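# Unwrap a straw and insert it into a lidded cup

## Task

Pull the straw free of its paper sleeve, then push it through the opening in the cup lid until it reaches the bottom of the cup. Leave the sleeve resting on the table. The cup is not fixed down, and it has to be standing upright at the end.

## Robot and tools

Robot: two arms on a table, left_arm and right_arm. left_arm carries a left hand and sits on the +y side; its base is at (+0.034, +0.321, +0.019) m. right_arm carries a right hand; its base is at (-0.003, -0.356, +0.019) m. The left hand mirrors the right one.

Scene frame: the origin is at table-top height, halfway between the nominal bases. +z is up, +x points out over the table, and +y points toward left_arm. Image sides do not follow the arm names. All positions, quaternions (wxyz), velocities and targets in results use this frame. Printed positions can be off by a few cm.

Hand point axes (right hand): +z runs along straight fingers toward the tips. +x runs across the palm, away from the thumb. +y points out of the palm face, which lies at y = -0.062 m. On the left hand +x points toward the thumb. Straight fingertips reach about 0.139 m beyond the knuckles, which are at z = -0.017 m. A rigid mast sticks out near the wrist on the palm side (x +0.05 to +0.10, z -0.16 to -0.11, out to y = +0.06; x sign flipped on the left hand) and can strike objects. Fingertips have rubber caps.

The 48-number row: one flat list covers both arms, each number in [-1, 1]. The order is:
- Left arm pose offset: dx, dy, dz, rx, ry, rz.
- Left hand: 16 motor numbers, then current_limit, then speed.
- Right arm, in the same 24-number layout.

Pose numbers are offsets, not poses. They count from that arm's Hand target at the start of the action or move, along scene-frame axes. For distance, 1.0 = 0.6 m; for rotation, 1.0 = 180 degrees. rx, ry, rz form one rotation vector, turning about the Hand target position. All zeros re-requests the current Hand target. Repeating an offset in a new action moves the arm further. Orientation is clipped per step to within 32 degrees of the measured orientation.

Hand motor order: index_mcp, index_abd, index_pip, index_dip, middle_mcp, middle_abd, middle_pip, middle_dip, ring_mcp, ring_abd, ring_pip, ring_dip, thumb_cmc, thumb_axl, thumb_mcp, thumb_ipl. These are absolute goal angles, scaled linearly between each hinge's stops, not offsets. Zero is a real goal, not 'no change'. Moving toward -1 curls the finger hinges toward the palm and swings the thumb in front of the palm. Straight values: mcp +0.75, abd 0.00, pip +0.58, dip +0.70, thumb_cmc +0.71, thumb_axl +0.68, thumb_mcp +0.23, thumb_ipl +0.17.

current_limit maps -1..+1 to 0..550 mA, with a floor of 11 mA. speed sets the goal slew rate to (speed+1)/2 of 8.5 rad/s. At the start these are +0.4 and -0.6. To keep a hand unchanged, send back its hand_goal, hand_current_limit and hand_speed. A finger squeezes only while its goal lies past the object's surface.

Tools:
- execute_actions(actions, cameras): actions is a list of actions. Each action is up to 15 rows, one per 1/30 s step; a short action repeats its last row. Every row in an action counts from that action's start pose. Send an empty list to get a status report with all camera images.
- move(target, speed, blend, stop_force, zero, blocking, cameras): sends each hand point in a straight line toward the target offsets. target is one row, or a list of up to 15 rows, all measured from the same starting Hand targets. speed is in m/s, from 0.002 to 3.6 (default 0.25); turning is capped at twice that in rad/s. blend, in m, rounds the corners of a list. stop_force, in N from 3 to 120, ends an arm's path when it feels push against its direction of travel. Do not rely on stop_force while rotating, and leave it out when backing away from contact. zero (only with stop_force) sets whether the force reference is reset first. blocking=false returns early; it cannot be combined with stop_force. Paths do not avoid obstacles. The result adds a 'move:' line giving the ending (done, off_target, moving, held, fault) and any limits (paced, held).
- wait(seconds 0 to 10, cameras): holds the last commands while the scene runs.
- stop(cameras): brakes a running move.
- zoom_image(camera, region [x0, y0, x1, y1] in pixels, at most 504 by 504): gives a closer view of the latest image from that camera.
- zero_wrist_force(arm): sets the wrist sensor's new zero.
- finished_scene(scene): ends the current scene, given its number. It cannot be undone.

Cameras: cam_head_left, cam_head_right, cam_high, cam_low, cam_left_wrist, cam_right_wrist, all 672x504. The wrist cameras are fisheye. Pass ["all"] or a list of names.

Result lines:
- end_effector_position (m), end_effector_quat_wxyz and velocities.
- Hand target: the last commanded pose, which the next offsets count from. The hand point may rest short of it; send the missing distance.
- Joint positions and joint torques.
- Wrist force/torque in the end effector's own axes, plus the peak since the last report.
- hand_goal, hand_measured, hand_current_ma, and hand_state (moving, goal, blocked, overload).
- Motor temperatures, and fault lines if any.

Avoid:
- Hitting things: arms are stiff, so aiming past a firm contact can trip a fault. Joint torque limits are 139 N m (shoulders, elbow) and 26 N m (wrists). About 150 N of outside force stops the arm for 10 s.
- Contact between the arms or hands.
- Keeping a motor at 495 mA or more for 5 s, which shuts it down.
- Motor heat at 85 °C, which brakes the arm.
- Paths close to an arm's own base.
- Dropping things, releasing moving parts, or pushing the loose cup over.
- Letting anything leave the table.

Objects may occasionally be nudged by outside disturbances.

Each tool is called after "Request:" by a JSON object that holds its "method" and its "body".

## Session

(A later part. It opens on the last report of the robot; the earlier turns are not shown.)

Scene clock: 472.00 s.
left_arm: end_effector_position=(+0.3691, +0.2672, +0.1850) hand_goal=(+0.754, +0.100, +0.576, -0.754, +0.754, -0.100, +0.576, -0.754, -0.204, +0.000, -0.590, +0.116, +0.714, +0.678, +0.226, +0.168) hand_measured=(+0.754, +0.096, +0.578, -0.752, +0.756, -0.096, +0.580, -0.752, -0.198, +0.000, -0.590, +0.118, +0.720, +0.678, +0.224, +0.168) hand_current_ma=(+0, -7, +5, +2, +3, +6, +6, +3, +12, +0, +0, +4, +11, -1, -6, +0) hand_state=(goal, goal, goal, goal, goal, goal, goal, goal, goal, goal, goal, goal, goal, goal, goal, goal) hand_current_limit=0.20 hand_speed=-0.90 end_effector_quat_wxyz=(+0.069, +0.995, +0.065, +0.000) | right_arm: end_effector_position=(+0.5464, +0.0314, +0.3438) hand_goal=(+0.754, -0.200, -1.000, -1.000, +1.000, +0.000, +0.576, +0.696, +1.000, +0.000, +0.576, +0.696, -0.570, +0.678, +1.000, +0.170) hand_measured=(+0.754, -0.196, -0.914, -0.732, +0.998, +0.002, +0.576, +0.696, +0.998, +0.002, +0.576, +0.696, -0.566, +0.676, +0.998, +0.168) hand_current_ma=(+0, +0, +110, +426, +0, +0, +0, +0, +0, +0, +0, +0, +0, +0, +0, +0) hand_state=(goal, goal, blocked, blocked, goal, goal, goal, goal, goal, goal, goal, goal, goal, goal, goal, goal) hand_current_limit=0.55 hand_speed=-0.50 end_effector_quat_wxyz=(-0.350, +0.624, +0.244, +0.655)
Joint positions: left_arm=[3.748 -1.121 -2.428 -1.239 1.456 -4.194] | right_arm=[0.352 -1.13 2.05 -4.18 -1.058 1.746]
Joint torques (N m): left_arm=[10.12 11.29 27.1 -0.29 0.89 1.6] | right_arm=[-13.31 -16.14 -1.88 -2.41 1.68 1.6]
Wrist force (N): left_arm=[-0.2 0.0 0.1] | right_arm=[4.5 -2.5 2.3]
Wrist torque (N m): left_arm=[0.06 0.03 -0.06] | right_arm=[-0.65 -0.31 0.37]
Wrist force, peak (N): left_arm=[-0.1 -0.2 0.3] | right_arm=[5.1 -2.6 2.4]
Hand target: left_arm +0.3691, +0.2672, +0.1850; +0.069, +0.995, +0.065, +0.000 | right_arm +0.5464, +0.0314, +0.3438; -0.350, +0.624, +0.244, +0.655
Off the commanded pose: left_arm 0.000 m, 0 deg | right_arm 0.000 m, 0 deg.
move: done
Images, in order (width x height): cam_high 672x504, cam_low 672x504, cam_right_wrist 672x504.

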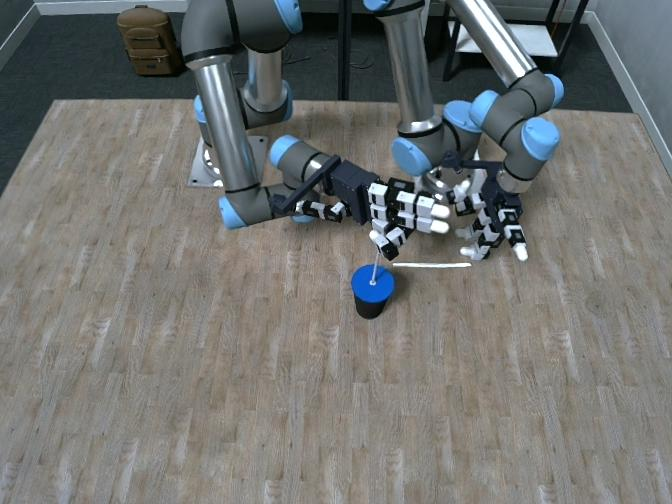

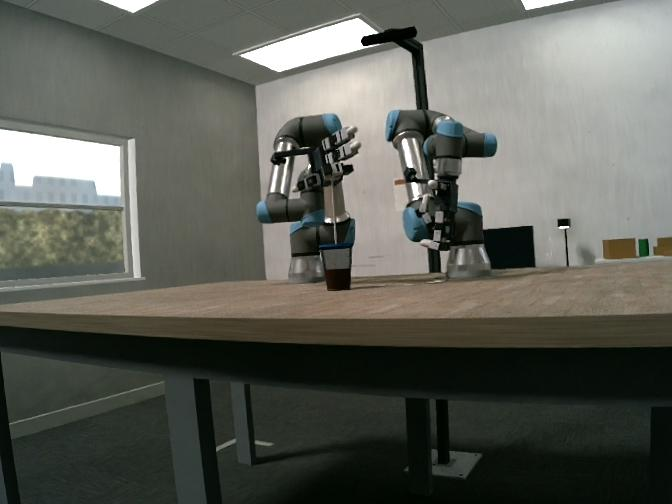

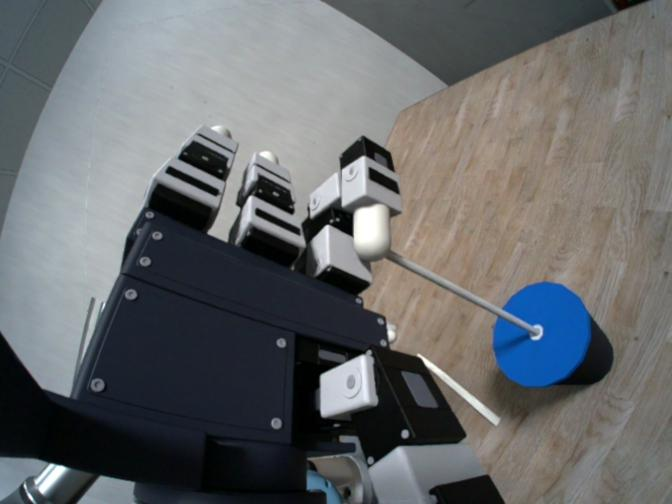

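Request:
{"method": "move", "body": {"target": [0,0,0,0,0,0,0.754,0.1,0.576,-0.754,0.754,-0.1,0.576,-0.754,-0.205,0,-0.591,0.116,0.714,0.678,0.226,0.168,0.2,-0.9,0,0,-0.025,0,0,0,0.754,-0.2,-1.0,-1.0,1.0,0,0.576,0.696,1.0,0,0.576,0.696,-0.571,0.677,1.0,0.17,0.55,-0.5], "speed": 0.012, "stop_force": 4, "cameras": ["cam_low","cam_right_wrist","cam_high"]}}

Request:
{"method": "zoom_image", "body": {"camera": "cam_low", "region": [305, 225, 370, 295]}}

Request:
{"method": "zoom_image", "body": {"camera": "cam_right_wrist", "region": [350, 220, 620, 390]}}

Scene clock: 480.00 s.
left_arm: end_effector_position=(+0.3691, +0.2672, +0.1850) hand_goal=(+0.754, +0.100, +0.576, -0.754, +0.754, -0.100, +0.576, -0.754, -0.204, +0.000, -0.590, +0.116, +0.714, +0.678, +0.226, +0.168) hand_measured=(+0.754, +0.096, +0.578, -0.752, +0.756, -0.096, +0.580, -0.752, -0.198, +0.000, -0.590, +0.118, +0.720, +0.678, +0.224, +0.168) hand_current_ma=(+0, -7, +5, +2, +3, +6, +6, +3, +12, +0, +0, +4, +11, -1, -6, +0) hand_state=(goal, goal, goal, goal, goal, goal, goal, goal, goal, goal, goal, goal, goal, goal, goal, goal) hand_current_limit=0.20 hand_speed=-0.90 end_effector_quat_wxyz=(+0.069, +0.995, +0.065, +0.000) | right_arm: end_effector_position=(+0.5464, +0.0314, +0.3288) hand_goal=(+0.754, -0.200, -1.000, -1.000, +1.000, +0.000, +0.576, +0.696, +1.000, +0.000, +0.576, +0.696, -0.570, +0.678, +1.000, +0.170) hand_measured=(+0.754, -0.196, -0.914, -0.732, +0.998, +0.002, +0.576, +0.696, +0.998, +0.002, +0.576, +0.696, -0.566, +0.676, +0.998, +0.168) hand_current_ma=(+0, +0, +110, +426, +0, +0, +0, +0, +0, +0, +0, +0, +0, +0, +0, +0) hand_state=(goal, goal, blocked, blocked, goal, goal, goal, goal, goal, goal, goal, goal, goal, goal, goal, goal) hand_current_limit=0.55 hand_speed=-0.50 end_effector_quat_wxyz=(-0.350, +0.624, +0.244, +0.655)
Joint positions: left_arm=[3.748 -1.121 -2.428 -1.239 1.456 -4.194] | right_arm=[0.352 -1.098 2.057 -4.219 -1.058 1.746]
Joint torques (N m): left_arm=[10.31 11.45 26.9 0.01 0.84 1.61] | right_arm=[-11.8 -16.69 -1.74 -2.49 1.29 -0.56]
Wrist force (N): left_arm=[-0.2 -0.1 0.1] | right_arm=[4.8 -2.5 2.2]
Wrist torque (N m): left_arm=[0.04 0.03 -0.06] | right_arm=[-0.63 -0.31 0.40]
Wrist force, peak (N): left_arm=[0.0 0.1 0.4] | right_arm=[5.3 -2.5 2.6]
Hand target: left_arm +0.3691, +0.2672, +0.1850; +0.069, +0.995, +0.065, +0.000 | right_arm +0.5464, +0.0314, +0.3288; -0.350, +0.624, +0.244, +0.655
Off the commanded pose: left_arm 0.000 m, 0 deg | right_arm 0.000 m, 0 deg.
move: done
Images, in order (width x height): cam_high 672x504, cam_low 672x504, cam_right_wrist 672x504.

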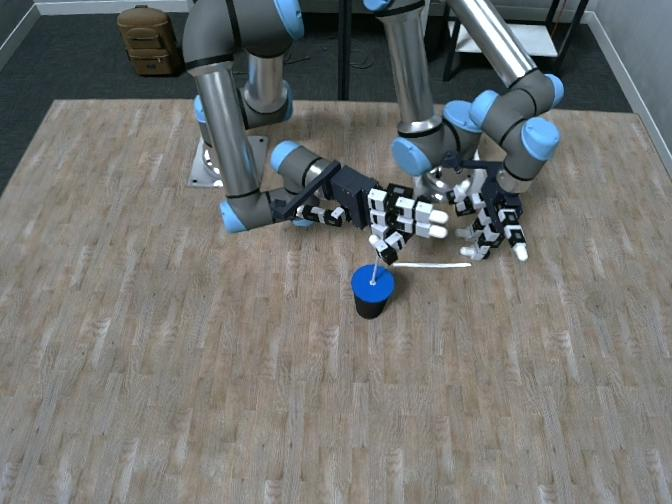

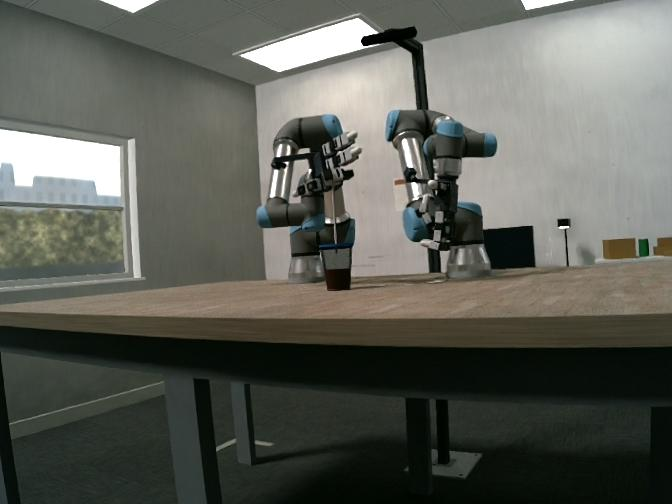

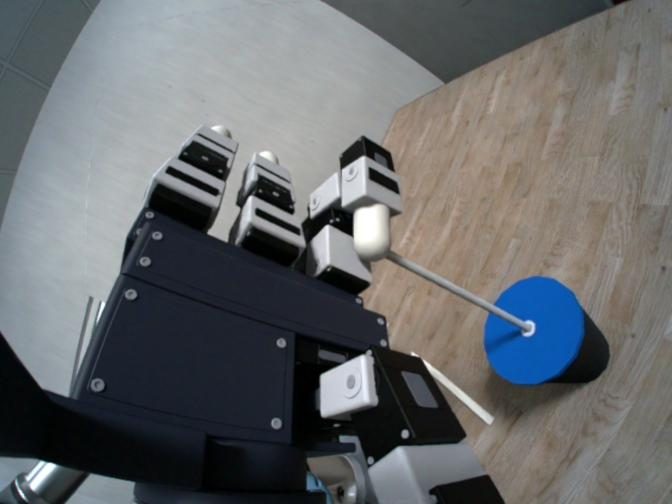

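Scaled by 7.200 from the camera's 672x504 image, which has a finer 960x720 frame.

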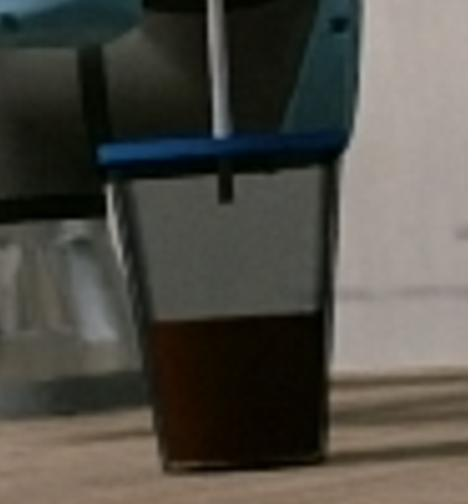

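Scaled by 1.867 from the camera's 672x504 image, which has a finer 960x720 frame.

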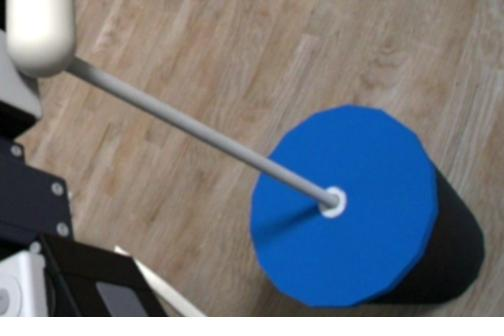

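Request:
{"method": "move", "body": {"target": [0,0,0,0,0,0,0.754,0.1,0.576,-0.754,0.754,-0.1,0.576,-0.754,-0.205,0,-0.591,0.116,0.714,0.678,0.226,0.168,0.2,-0.9,0,0,-0.158,0,0,0,0.754,-0.2,-1.0,-1.0,1.0,0,0.576,0.696,1.0,0,0.576,0.696,-0.571,0.677,1.0,0.17,0.55,-0.5], "speed": 0.025, "stop_force": 5, "cameras": ["cam_low","cam_right_wrist"]}}

Request:
{"method": "zoom_image", "body": {"camera": "cam_low", "region": [305, 225, 370, 295]}}

Scene clock: 488.53 s.
left_arm: end_effector_position=(+0.3691, +0.2672, +0.1850) hand_goal=(+0.754, +0.100, +0.576, -0.754, +0.754, -0.100, +0.576, -0.754, -0.204, +0.000, -0.590, +0.116, +0.714, +0.678, +0.226, +0.168) hand_measured=(+0.754, +0.096, +0.578, -0.752, +0.756, -0.096, +0.580, -0.752, -0.198, +0.000, -0.590, +0.118, +0.720, +0.678, +0.224, +0.168) hand_current_ma=(+0, -7, +5, +2, +3, +6, +6, +3, +12, +0, +0, +4, +11, -1, -6, +0) hand_state=(goal, goal, goal, goal, goal, goal, goal, goal, goal, goal, goal, goal, goal, goal, goal, goal) hand_current_limit=0.20 hand_speed=-0.90 end_effector_quat_wxyz=(+0.069, +0.995, +0.065, +0.000) | right_arm: end_effector_position=(+0.5464, +0.0314, +0.2340) hand_goal=(+0.754, -0.200, -1.000, -1.000, +1.000, +0.000, +0.576, +0.696, +1.000, +0.000, +0.576, +0.696, -0.570, +0.678, +1.000, +0.170) hand_measured=(+0.754, -0.192, -0.912, -0.732, +0.998, +0.002, +0.576, +0.696, +0.998, +0.002, +0.576, +0.696, -0.566, +0.676, +0.998, +0.168) hand_current_ma=(+0, +1, +111, +426, +0, +0, +0, +0, +0, +0, +0, +0, +0, +0, +0, +0) hand_state=(goal, goal, blocked, blocked, goal, goal, goal, goal, goal, goal, goal, goal, goal, goal, goal, goal) hand_current_limit=0.55 hand_speed=-0.50 end_effector_quat_wxyz=(-0.350, +0.624, +0.244, +0.655)
Joint positions: left_arm=[3.748 -1.121 -2.428 -1.239 1.456 -4.194] | right_arm=[0.352 -0.875 2.063 -4.447 -1.058 1.746]
Joint torques (N m): left_arm=[10.27 11.12 25.81 0.17 0.59 1.36] | right_arm=[-5.95 -19.87 -18.63 -2.13 -0.81 1.61]
Wrist force (N): left_arm=[0.1 0.2 0.1] | right_arm=[7.2 -3.4 3.4]
Wrist torque (N m): left_arm=[0.07 0.00 -0.04] | right_arm=[-0.80 -0.33 0.56]
Wrist force, peak (N): left_arm=[-0.1 0.0 0.4] | right_arm=[7.4 -3.5 3.3]
Hand target: left_arm +0.3691, +0.2672, +0.1850; +0.069, +0.995, +0.065, +0.000 | right_arm +0.5464, +0.0314, +0.2340; -0.350, +0.624, +0.244, +0.655
Off the commanded pose: left_arm 0.000 m, 0 deg | right_arm 0.000 m, 0 deg.
move: done
Images, in order (width x height): cam_low 672x504, cam_right_wrist 672x504.

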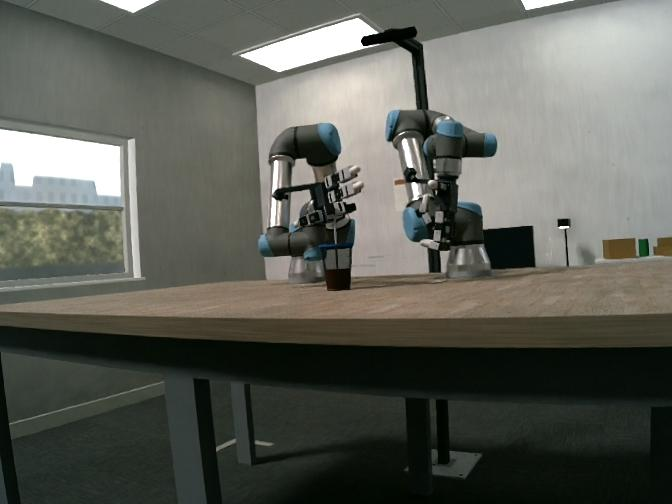

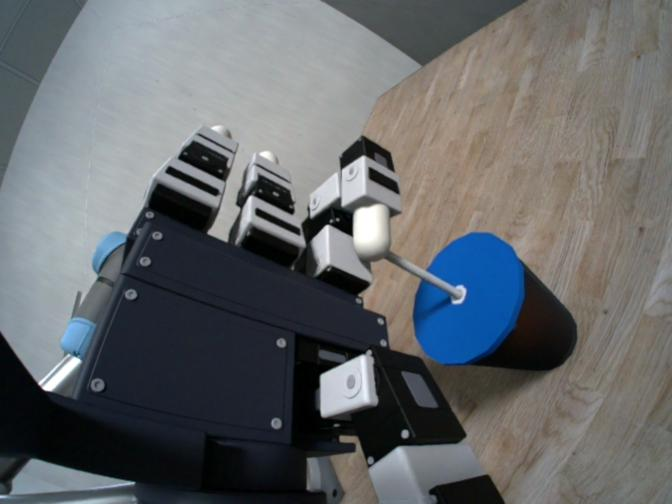

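Scaled by 7.200 from the camera's 672x504 image, which has a finer 960x720 frame.

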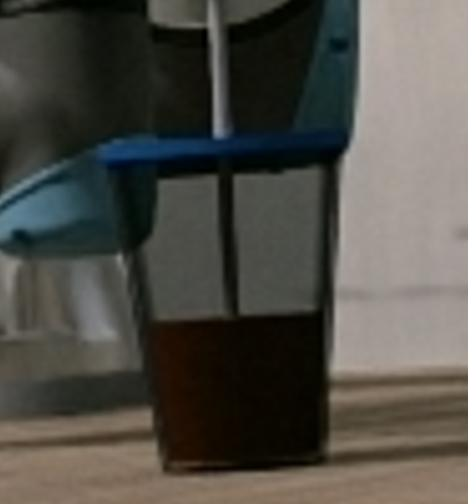

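Request:
{"method": "move", "body": {"target": [0,0,0,0,0,0,0.754,0.1,0.576,-0.754,0.754,-0.1,0.576,-0.754,-0.205,0,-0.591,0.116,0.714,0.678,0.226,0.168,0.2,-0.9,0,0,-0.042,0,0,0,0.754,-0.2,-1.0,-1.0,1.0,0,0.576,0.696,1.0,0,0.576,0.696,-0.571,0.677,1.0,0.17,0.55,-0.5], "speed": 0.012, "stop_force": 4, "cameras": ["cam_low","cam_right_wrist"]}}

Scene clock: 492.93 s.
left_arm: end_effector_position=(+0.3691, +0.2672, +0.1850) hand_goal=(+0.754, +0.100, +0.576, -0.754, +0.754, -0.100, +0.576, -0.754, -0.204, +0.000, -0.590, +0.116, +0.714, +0.678, +0.226, +0.168) hand_measured=(+0.754, +0.096, +0.578, -0.752, +0.756, -0.096, +0.580, -0.752, -0.198, +0.000, -0.590, +0.118, +0.720, +0.678, +0.224, +0.168) hand_current_ma=(+0, -7, +5, +2, +3, +6, +6, +3, +12, +0, +0, +4, +11, -1, -6, +0) hand_state=(goal, goal, goal, goal, goal, goal, goal, goal, goal, goal, goal, goal, goal, goal, goal, goal) hand_current_limit=0.20 hand_speed=-0.90 end_effector_quat_wxyz=(+0.069, +0.995, +0.065, +0.000) | right_arm: end_effector_position=(+0.5464, +0.0314, +0.2281) hand_goal=(+0.754, -0.200, -1.000, -1.000, +1.000, +0.000, +0.576, +0.696, +1.000, +0.000, +0.576, +0.696, -0.570, +0.678, +1.000, +0.170) hand_measured=(+0.756, -0.178, -0.908, -0.742, +0.998, +0.002, +0.576, +0.696, +0.998, +0.002, +0.576, +0.696, -0.566, +0.676, +0.998, +0.168) hand_current_ma=(+0, +6, +126, +426, +0, +0, +0, +0, +0, +0, +0, +0, +0, +0, +0, +0) hand_state=(goal, blocked, blocked, blocked, goal, goal, goal, goal, goal, goal, goal, goal, goal, goal, goal, goal) hand_current_limit=0.55 hand_speed=-0.50 end_effector_quat_wxyz=(-0.350, +0.624, +0.244, +0.655)
Joint positions: left_arm=[3.748 -1.121 -2.428 -1.239 1.456 -4.194] | right_arm=[0.352 -0.86 2.062 -4.461 -1.058 1.746]
Joint torques (N m): left_arm=[10.78 10.95 26.96 -0.18 0.73 0.91] | right_arm=[-5.43 -47.47 2.1 1.09 -0.07 0.72]
Wrist force (N): left_arm=[0.0 -0.1 0.1] | right_arm=[3.4 -2.6 2.3]
Wrist torque (N m): left_arm=[0.05 0.01 -0.05] | right_arm=[-0.69 -0.38 0.31]
Wrist force, peak (N): left_arm=[0.1 0.3 0.2] | right_arm=[12.6 -4.3 2.6]
Hand target: left_arm +0.3691, +0.2672, +0.1850; +0.069, +0.995, +0.065, +0.000 | right_arm +0.5464, +0.0314, +0.2281; -0.350, +0.624, +0.244, +0.655 (not the last commanded pose)
Off the commanded pose: left_arm 0.000 m, 0 deg | right_arm 0.019 m, 0 deg.
move: contact (right_arm)
Images, in order (width x height): cam_low 672x504, cam_right_wrist 672x504.

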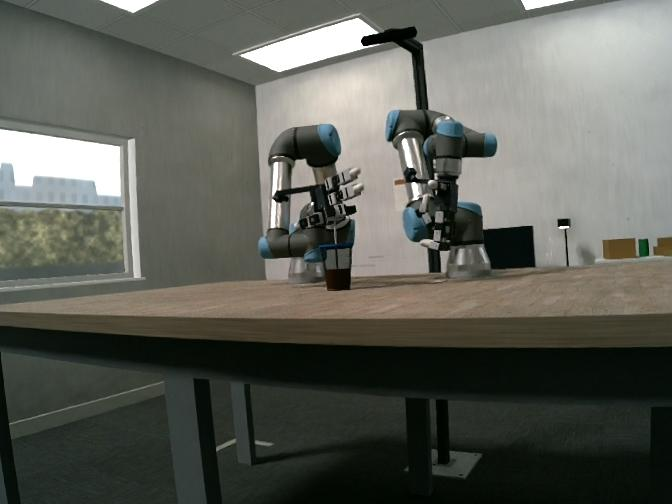

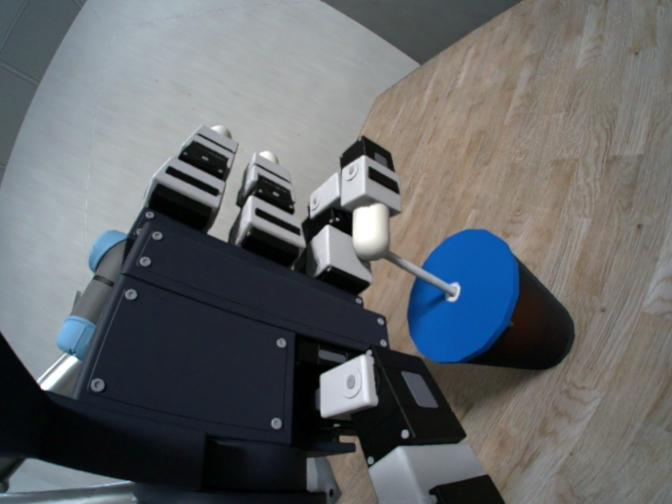

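Request:
{"method": "execute_actions", "body": {"actions": [], "cameras": ["cam_head_left","cam_head_right","cam_low"]}}

Request:
{"method": "zoom_image", "body": {"camera": "cam_low", "region": [300, 165, 375, 295]}}

Request:
{"method": "zoom_image", "body": {"camera": "cam_low", "region": [318, 255, 358, 295]}}

Scene clock: 501.10 s.
left_arm: end_effector_position=(+0.3691, +0.2672, +0.1850) hand_goal=(+0.754, +0.100, +0.576, -0.754, +0.754, -0.100, +0.576, -0.754, -0.204, +0.000, -0.590, +0.116, +0.714, +0.678, +0.226, +0.168) hand_measured=(+0.754, +0.096, +0.578, -0.752, +0.756, -0.096, +0.580, -0.752, -0.198, +0.000, -0.590, +0.118, +0.720, +0.678, +0.224, +0.168) hand_current_ma=(+0, -7, +5, +2, +3, +6, +6, +3, +12, +0, +0, +4, +11, -1, -6, +0) hand_state=(goal, goal, goal, goal, goal, goal, goal, goal, goal, goal, goal, goal, goal, goal, goal, goal) hand_current_limit=0.20 hand_speed=-0.90 end_effector_quat_wxyz=(+0.069, +0.995, +0.065, +0.000) | right_arm: end_effector_position=(+0.5464, +0.0314, +0.2281) hand_goal=(+0.754, -0.200, -1.000, -1.000, +1.000, +0.000, +0.576, +0.696, +1.000, +0.000, +0.576, +0.696, -0.570, +0.678, +1.000, +0.170) hand_measured=(+0.756, -0.178, -0.908, -0.742, +0.998, +0.002, +0.576, +0.696, +0.998, +0.002, +0.576, +0.696, -0.566, +0.676, +0.998, +0.168) hand_current_ma=(+0, +6, +126, +426, +0, +0, +0, +0, +0, +0, +0, +0, +0, +0, +0, +0) hand_state=(goal, blocked, blocked, blocked, goal, goal, goal, goal, goal, goal, goal, goal, goal, goal, goal, goal) hand_current_limit=0.55 hand_speed=-0.50 end_effector_quat_wxyz=(-0.350, +0.624, +0.244, +0.655)
Joint positions: left_arm=[3.748 -1.121 -2.428 -1.239 1.456 -4.194] | right_arm=[0.352 -0.86 2.062 -4.461 -1.058 1.746]
Joint velocities: within noise
Joint torques (N m): left_arm=[11.66 11.4 26.95 -0.07 0.92 1.21] | right_arm=[-5.82 -48.24 1.67 0.08 -0.06 0.86]
Motor temperatures (°C): left_arm=[30 32 34 40 36 38] | right_arm=[29 28 31 34 31 36]
Wrist force (N): left_arm=[0.0 0.2 0.1] | right_arm=[3.5 -2.7 2.2]
Wrist torque (N m): left_arm=[0.08 0.00 -0.05] | right_arm=[-0.69 -0.39 0.30]
Wrist force, peak (N): left_arm=[0.2 0.2 0.1] | right_arm=[3.6 -3.0 2.4]
Hand target: left_arm +0.3691, +0.2672, +0.1850; +0.069, +0.995, +0.065, +0.000 | right_arm +0.5464, +0.0314, +0.2281; -0.350, +0.624, +0.244, +0.655 (not the last commanded pose)
Off the commanded pose: left_arm 0.000 m, 0 deg | right_arm 0.019 m, 0 deg.
Images, in order (width x height): cam_head_left 672x504, cam_head_right 672x504, cam_low 672x504.

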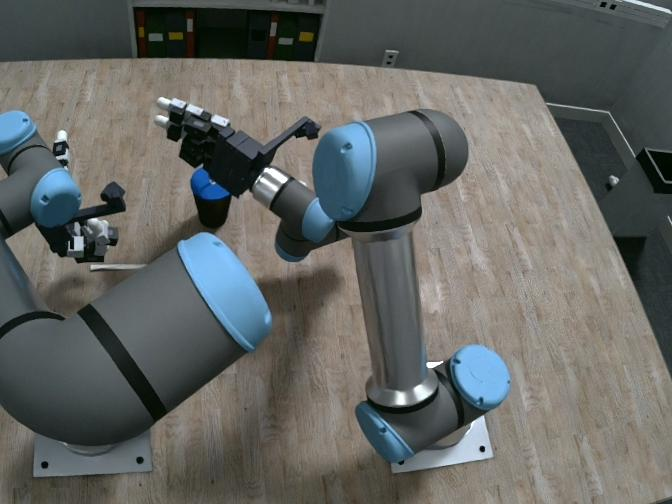

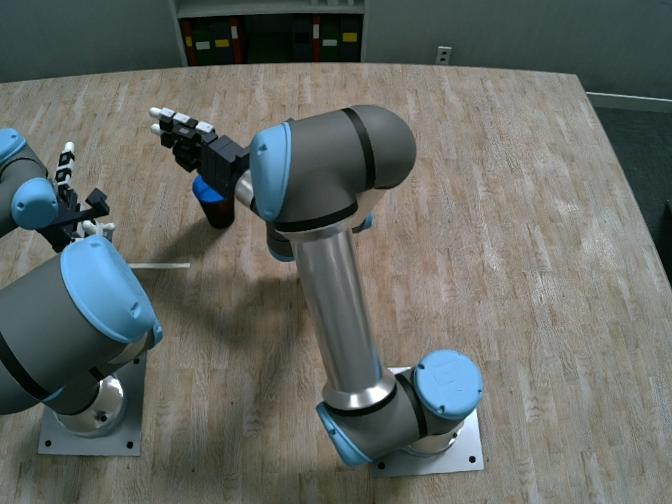

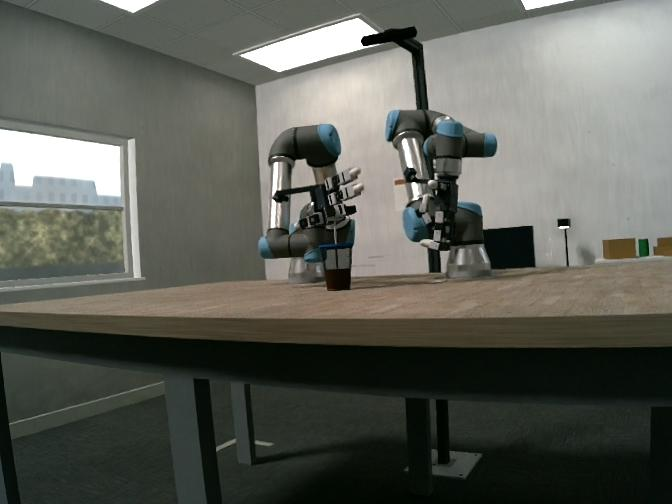

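Scaled by 3.877 from the camera's 672x504 image, which has a finer 960x720 frame.

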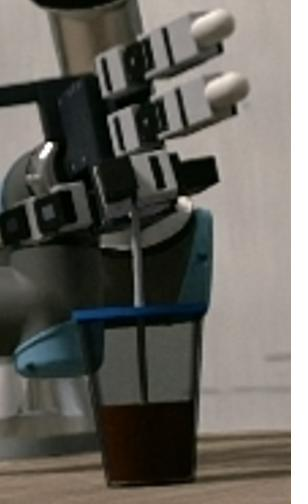

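Scaled by 12.600 from the camera's 672x504 image, which has a finer 960x720 frame.

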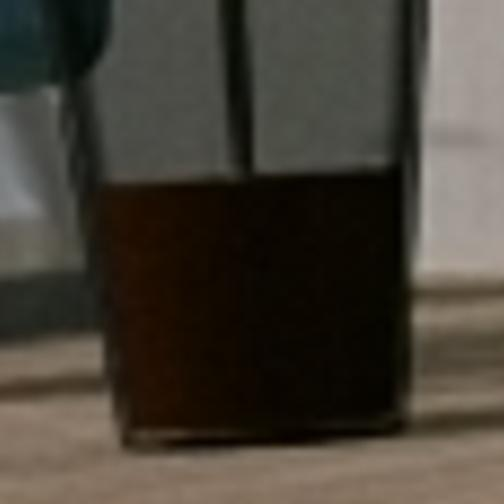

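Request:
{"method": "move", "body": {"target": [0,0,0,0,0,0,0.754,0.1,0.576,-0.754,0.754,-0.1,0.576,-0.754,-0.205,0,-0.591,0.116,0.714,0.678,0.226,0.168,0.2,-0.9,0,0,-0.03,0,0,0,0.754,-0.2,-1.0,-1.0,1.0,0,0.576,0.696,1.0,0,0.576,0.696,-0.571,0.677,1.0,0.17,0.55,-0.5], "speed": 0.006, "stop_force": 6, "cameras": ["cam_right_wrist"]}}

Scene clock: 506.03 s.
left_arm: end_effector_position=(+0.3691, +0.2672, +0.1850) hand_goal=(+0.754, +0.100, +0.576, -0.754, +0.754, -0.100, +0.576, -0.754, -0.204, +0.000, -0.590, +0.116, +0.714, +0.678, +0.226, +0.168) hand_measured=(+0.754, +0.096, +0.578, -0.752, +0.756, -0.096, +0.580, -0.752, -0.198, +0.000, -0.590, +0.118, +0.720, +0.678, +0.224, +0.168) hand_current_ma=(+0, -7, +5, +2, +3, +6, +6, +3, +12, +0, +0, +4, +11, -1, -6, +0) hand_state=(goal, goal, goal, goal, goal, goal, goal, goal, goal, goal, goal, goal, goal, goal, goal, goal) hand_current_limit=0.20 hand_speed=-0.90 end_effector_quat_wxyz=(+0.069, +0.995, +0.065, +0.000) | right_arm: end_effector_position=(+0.5464, +0.0314, +0.2278) hand_goal=(+0.754, -0.200, -1.000, -1.000, +1.000, +0.000, +0.576, +0.696, +1.000, +0.000, +0.576, +0.696, -0.570, +0.678, +1.000, +0.170) hand_measured=(+0.756, -0.176, -0.906, -0.744, +0.998, +0.002, +0.576, +0.696, +0.998, +0.002, +0.576, +0.696, -0.566, +0.676, +0.998, +0.168) hand_current_ma=(+0, +7, +130, +426, +0, +0, +0, +0, +0, +0, +0, +0, +0, +0, +0, +0) hand_state=(goal, blocked, blocked, blocked, goal, goal, goal, goal, goal, goal, goal, goal, goal, goal, goal, goal) hand_current_limit=0.55 hand_speed=-0.50 end_effector_quat_wxyz=(-0.350, +0.624, +0.244, +0.655)
Joint positions: left_arm=[3.748 -1.121 -2.428 -1.239 1.456 -4.194] | right_arm=[0.352 -0.86 2.062 -4.461 -1.058 1.746]
Joint torques (N m): left_arm=[10.47 11.5 27.28 -0.33 0.65 1.17] | right_arm=[-5.13 -46.42 -11.97 1.56 -0.18 0.83]
Wrist force (N): left_arm=[-0.2 0.0 0.2] | right_arm=[7.1 -3.0 2.7]
Wrist torque (N m): left_arm=[0.05 0.03 -0.06] | right_arm=[-0.74 -0.38 0.53]
Wrist force, peak (N): left_arm=[-0.1 0.0 0.3] | right_arm=[11.8 -3.2 3.4]
Hand target: left_arm +0.3691, +0.2672, +0.1850; +0.069, +0.995, +0.065, +0.000 | right_arm +0.5464, +0.0314, +0.2278; -0.350, +0.624, +0.244, +0.655 (not the last commanded pose)
Off the commanded pose: left_arm 0.000 m, 0 deg | right_arm 0.018 m, 0 deg.
move: contact (right_arm)
Images, in order (width x height): cam_right_wrist 672x504.

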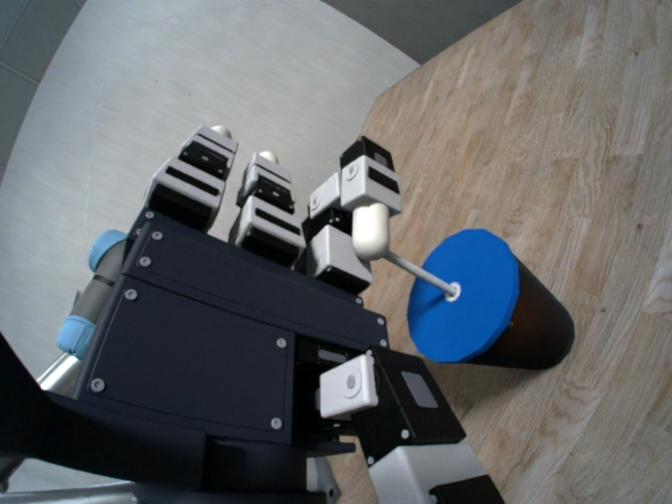

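Request:
{"method": "move", "body": {"target": [[0,0,0,0,0,0,0.754,0.1,0.576,-0.754,0.754,-0.1,0.576,-0.754,-0.205,0,-0.591,0.116,0.714,0.678,0.226,0.168,0.2,-0.9,0,0,0,0,0,0,0.754,-0.2,-1.0,-0.3,1.0,0,0.576,0.696,1.0,0,0.576,0.696,-0.571,0.677,1.0,0.17,0.55,-0.8],[0,0,0,0,0,0,0.754,0.1,0.576,-0.754,0.754,-0.1,0.576,-0.754,-0.205,0,-0.591,0.116,0.714,0.678,0.226,0.168,0.2,-0.9,0,0,0,0,0,0,0.754,-0.2,0.2,0.3,1.0,0,0.576,0.696,1.0,0,0.576,0.696,-0.571,0.677,1.0,0.17,0.55,-0.6]], "cameras": ["cam_low","cam_right_wrist"]}}

Scene clock: 513.23 s.
left_arm: end_effector_position=(+0.3691, +0.2672, +0.1850) hand_goal=(+0.754, +0.100, +0.576, -0.754, +0.754, -0.100, +0.576, -0.754, -0.204, +0.000, -0.590, +0.116, +0.714, +0.678, +0.226, +0.168) hand_measured=(+0.754, +0.096, +0.578, -0.752, +0.756, -0.096, +0.580, -0.752, -0.198, +0.000, -0.590, +0.118, +0.720, +0.678, +0.224, +0.168) hand_current_ma=(+0, -7, +5, +2, +3, +6, +6, +3, +12, +0, +0, +4, +11, -1, -6, +0) hand_state=(goal, goal, goal, goal, goal, goal, goal, goal, goal, goal, goal, goal, goal, goal, goal, goal) hand_current_limit=0.20 hand_speed=-0.90 end_effector_quat_wxyz=(+0.069, +0.995, +0.065, +0.000) | right_arm: end_effector_position=(+0.5464, +0.0314, +0.2278) hand_goal=(+0.754, -0.200, +0.200, +0.300, +1.000, +0.000, +0.576, +0.696, +1.000, +0.000, +0.576, +0.696, -0.570, +0.678, +1.000, +0.170) hand_measured=(+0.758, -0.196, +0.196, +0.296, +0.998, +0.002, +0.576, +0.696, +0.998, +0.002, +0.576, +0.696, -0.566, +0.676, +0.998, +0.168) hand_current_ma=(+0, +0, +0, +0, +0, +0, +0, +0, +0, +0, +0, +0, +0, +0, +0, +0) hand_state=(goal, goal, goal, goal, goal, goal, goal, goal, goal, goal, goal, goal, goal, goal, goal, goal) hand_current_limit=0.55 hand_speed=-0.60 end_effector_quat_wxyz=(-0.350, +0.624, +0.244, +0.655)
Joint positions: left_arm=[3.748 -1.121 -2.428 -1.239 1.456 -4.194] | right_arm=[0.352 -0.86 2.062 -4.462 -1.058 1.746]
Joint torques (N m): left_arm=[10.04 11.53 28.31 0.23 0.58 1.19] | right_arm=[-6.3 -43.22 -10.23 -1.29 -0.23 0.9]
Wrist force (N): left_arm=[-0.1 -0.1 0.1] | right_arm=[2.2 -3.2 2.8]
Wrist torque (N m): left_arm=[0.04 0.02 -0.05] | right_arm=[-0.74 -0.38 0.23]
Wrist force, peak (N): left_arm=[-0.2 0.0 0.4] | right_arm=[7.1 -4.1 3.6]
Hand target: left_arm +0.3691, +0.2672, +0.1850; +0.069, +0.995, +0.065, +0.000 | right_arm +0.5464, +0.0314, +0.2278; -0.350, +0.624, +0.244, +0.655
Off the commanded pose: left_arm 0.000 m, 0 deg | right_arm 0.000 m, 0 deg.
move: done
Images, in order (width x height): cam_low 672x504, cam_right_wrist 672x504.

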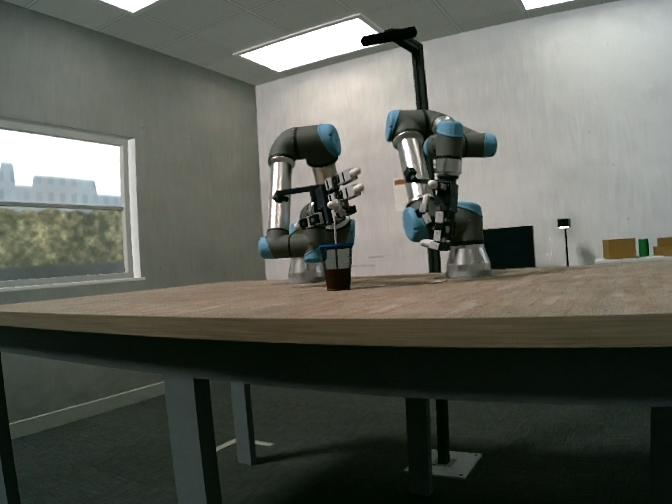

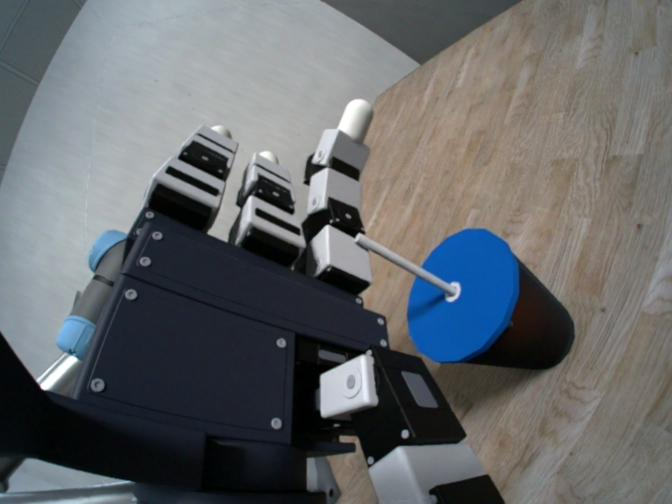

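Request:
{"method": "move", "body": {"target": [[0,0,0,0,0,0,0.754,0.1,0.576,-0.754,0.754,-0.1,0.576,-0.754,-0.205,0,-0.591,0.116,0.714,0.678,0.226,0.168,0.2,-0.9,0,0,0,0,0,0,0.754,-0.2,0.576,0.696,1.0,0,0.576,0.696,1.0,0,0.576,0.696,-0.571,0.677,1.0,0.17,0.55,-0.6],[0,0,0,0,0,0,0.754,0.1,0.576,-0.754,0.754,-0.1,0.576,-0.754,-0.205,0,-0.591,0.116,0.714,0.678,0.226,0.168,0.2,-0.9,0.0,0,0,0,0,0,0.754,-0.2,0.576,0.696,1.0,0,0.576,0.696,1.0,0,0.576,0.696,-0.571,0.677,1.0,0.17,0.55,-0.6]], "cameras": ["cam_right_wrist"]}}

Request:
{"method": "zoom_image", "body": {"camera": "cam_right_wrist", "region": [290, 90, 590, 390]}}

Scene clock: 517.93 s.
left_arm: end_effector_position=(+0.3691, +0.2672, +0.1850) hand_goal=(+0.754, +0.100, +0.576, -0.754, +0.754, -0.100, +0.576, -0.754, -0.204, +0.000, -0.590, +0.116, +0.714, +0.678, +0.226, +0.168) hand_measured=(+0.754, +0.096, +0.578, -0.752, +0.756, -0.096, +0.580, -0.752, -0.198, +0.000, -0.590, +0.118, +0.720, +0.678, +0.224, +0.168) hand_current_ma=(+0, -7, +5, +2, +3, +6, +6, +3, +12, +0, +0, +4, +11, -1, -6, +0) hand_state=(goal, goal, goal, goal, goal, goal, goal, goal, goal, goal, goal, goal, goal, goal, goal, goal) hand_current_limit=0.20 hand_speed=-0.90 end_effector_quat_wxyz=(+0.069, +0.995, +0.065, +0.000) | right_arm: end_effector_position=(+0.5464, +0.0314, +0.2278) hand_goal=(+0.754, -0.200, +0.576, +0.696, +1.000, +0.000, +0.576, +0.696, +1.000, +0.000, +0.576, +0.696, -0.570, +0.678, +1.000, +0.170) hand_measured=(+0.758, -0.196, +0.572, +0.694, +0.998, +0.002, +0.576, +0.696, +0.998, +0.002, +0.576, +0.696, -0.566, +0.676, +0.998, +0.168) hand_current_ma=(+0, +0, +0, +0, +0, +0, +0, +0, +0, +0, +0, +0, +0, +0, +0, +0) hand_state=(goal, goal, goal, goal, goal, goal, goal, goal, goal, goal, goal, goal, goal, goal, goal, goal) hand_current_limit=0.55 hand_speed=-0.60 end_effector_quat_wxyz=(-0.350, +0.624, +0.244, +0.655)
Joint positions: left_arm=[3.748 -1.121 -2.428 -1.239 1.456 -4.194] | right_arm=[0.352 -0.86 2.062 -4.462 -1.058 1.746]
Joint torques (N m): left_arm=[10.77 10.74 27.48 -0.15 1.12 0.97] | right_arm=[-5.93 -38.23 -8.04 -1.32 -0.2 0.93]
Wrist force (N): left_arm=[0.0 0.1 0.0] | right_arm=[2.2 -3.3 2.3]
Wrist torque (N m): left_arm=[0.07 0.00 -0.05] | right_arm=[-0.73 -0.36 0.22]
Wrist force, peak (N): left_arm=[-0.1 -0.3 0.2] | right_arm=[2.3 -3.6 3.0]
Hand target: left_arm +0.3691, +0.2672, +0.1850; +0.069, +0.995, +0.065, +0.000 | right_arm +0.5464, +0.0314, +0.2278; -0.350, +0.624, +0.244, +0.655
Off the commanded pose: left_arm 0.000 m, 0 deg | right_arm 0.000 m, 0 deg.
move: done
Images, in order (width x height): cam_right_wrist 672x504.

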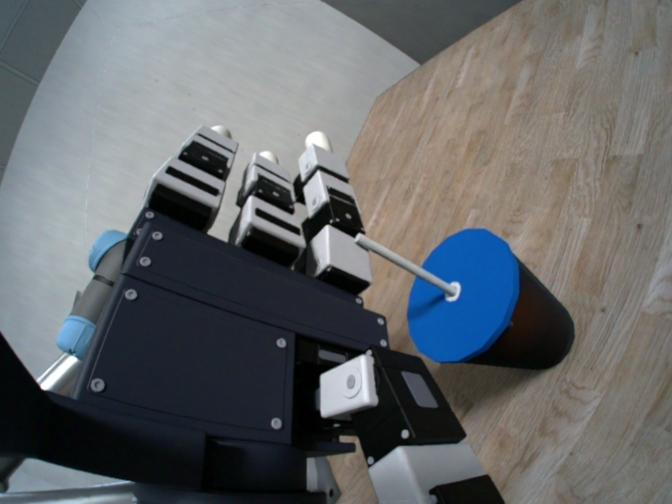

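Scaled by 1.680 from the camera's 672x504 image, which has a finer 960x720 frame.

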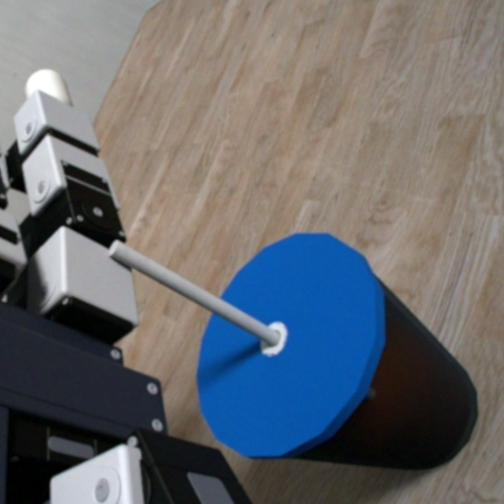

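Request:
{"method": "move", "body": {"target": [0,0,0,0,0,0,0.754,0.1,0.576,-0.754,0.754,-0.1,0.576,-0.754,-0.205,0,-0.591,0.116,0.714,0.678,0.226,0.168,0.2,-0.9,-0.077,0.064,0,0,0,0,0.754,-0.2,0.576,0.696,1.0,0,0.576,0.696,1.0,0,0.576,0.696,-0.571,0.677,1.0,0.17,0.55,-0.6], "speed": 0.06, "stop_force": 6, "cameras": ["cam_low","cam_right_wrist","cam_high"]}}

Scene clock: 524.90 s.
left_arm: end_effector_position=(+0.3691, +0.2672, +0.1850) hand_goal=(+0.754, +0.100, +0.576, -0.754, +0.754, -0.100, +0.576, -0.754, -0.204, +0.000, -0.590, +0.116, +0.714, +0.678, +0.226, +0.168) hand_measured=(+0.754, +0.096, +0.578, -0.752, +0.756, -0.096, +0.580, -0.752, -0.198, +0.000, -0.590, +0.118, +0.720, +0.678, +0.224, +0.168) hand_current_ma=(+0, -7, +5, +2, +3, +6, +6, +3, +12, +0, +0, +4, +11, -1, -6, +0) hand_state=(goal, goal, goal, goal, goal, goal, goal, goal, goal, goal, goal, goal, goal, goal, goal, goal) hand_current_limit=0.20 hand_speed=-0.90 end_effector_quat_wxyz=(+0.069, +0.995, +0.065, +0.000) | right_arm: end_effector_position=(+0.5002, +0.0698, +0.2278) hand_goal=(+0.754, -0.200, +0.576, +0.696, +1.000, +0.000, +0.576, +0.696, +1.000, +0.000, +0.576, +0.696, -0.570, +0.678, +1.000, +0.170) hand_measured=(+0.756, -0.196, +0.572, +0.694, +0.998, +0.002, +0.576, +0.696, +0.998, +0.002, +0.576, +0.696, -0.566, +0.676, +0.998, +0.168) hand_current_ma=(+0, +0, +0, +0, +0, +0, +0, +0, +0, +0, +0, +0, +0, +0, +0, +0) hand_state=(goal, goal, goal, goal, goal, goal, goal, goal, goal, goal, goal, goal, goal, goal, goal, goal) hand_current_limit=0.55 hand_speed=-0.60 end_effector_quat_wxyz=(-0.350, +0.624, +0.244, +0.655)
Joint positions: left_arm=[3.748 -1.121 -2.428 -1.239 1.456 -4.194] | right_arm=[0.485 -0.869 2.089 -4.473 -1.191 1.729]
Joint torques (N m): left_arm=[10.99 10.74 27.42 -0.13 0.6 0.82] | right_arm=[12.59 -47.62 2.03 -3.11 -1.47 -1.41]
Wrist force (N): left_arm=[-0.1 -0.1 0.2] | right_arm=[1.8 -2.9 2.8]
Wrist torque (N m): left_arm=[0.03 0.02 -0.06] | right_arm=[-0.79 -0.37 0.22]
Wrist force, peak (N): left_arm=[0.0 -0.1 0.4] | right_arm=[2.6 -3.6 2.6]
Hand target: left_arm +0.3691, +0.2672, +0.1850; +0.069, +0.995, +0.065, +0.000 | right_arm +0.5002, +0.0698, +0.2278; -0.350, +0.624, +0.244, +0.655
Off the commanded pose: left_arm 0.000 m, 0 deg | right_arm 0.000 m, 0 deg.
move: done
Images, in order (width x height): cam_high 672x504, cam_low 672x504, cam_right_wrist 672x504.

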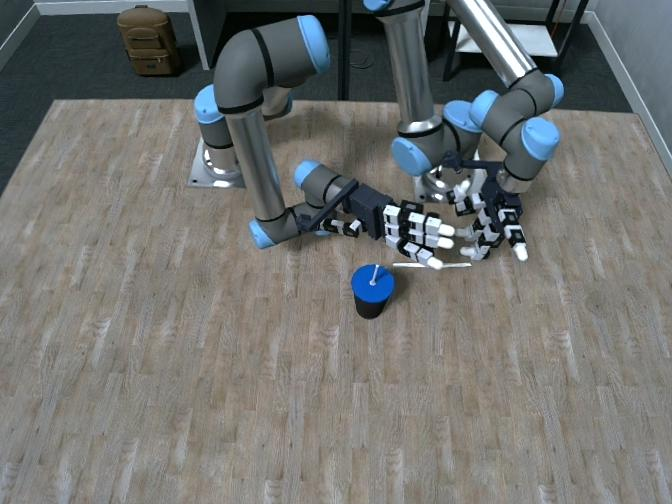

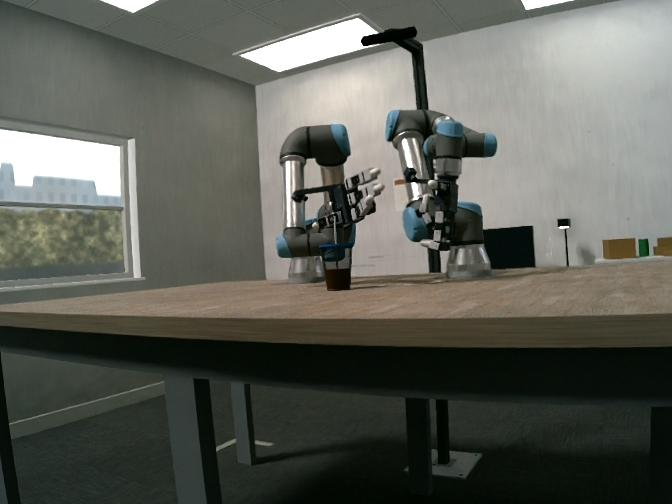

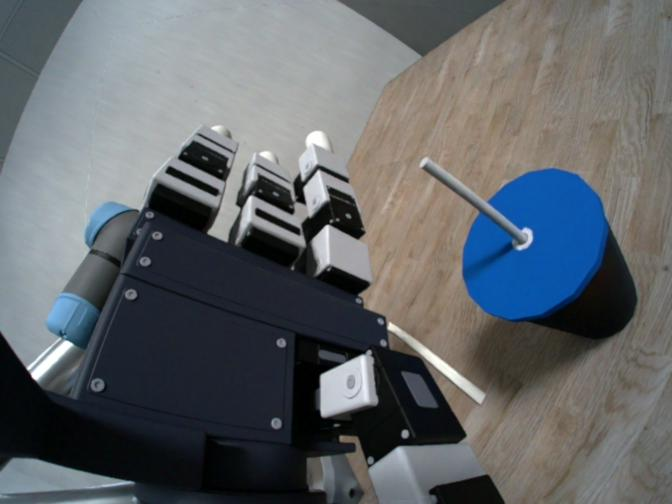

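Request:
{"method": "zoom_image", "body": {"camera": "cam_low", "region": [305, 215, 370, 295]}}

Request:
{"method": "finished_scene", "body": {"scene": 2}}

Scaled by 6.300 from the camera's 672x504 image, which has a finer 960x720 frame.

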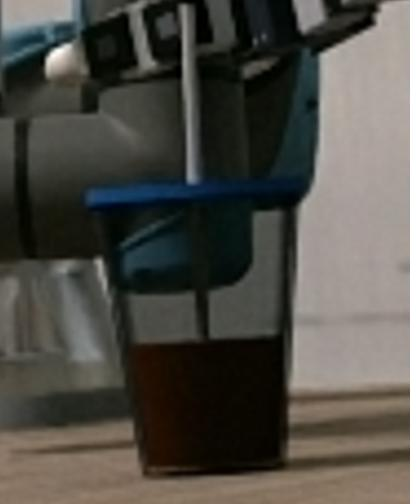

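The scene is finished: the task was done.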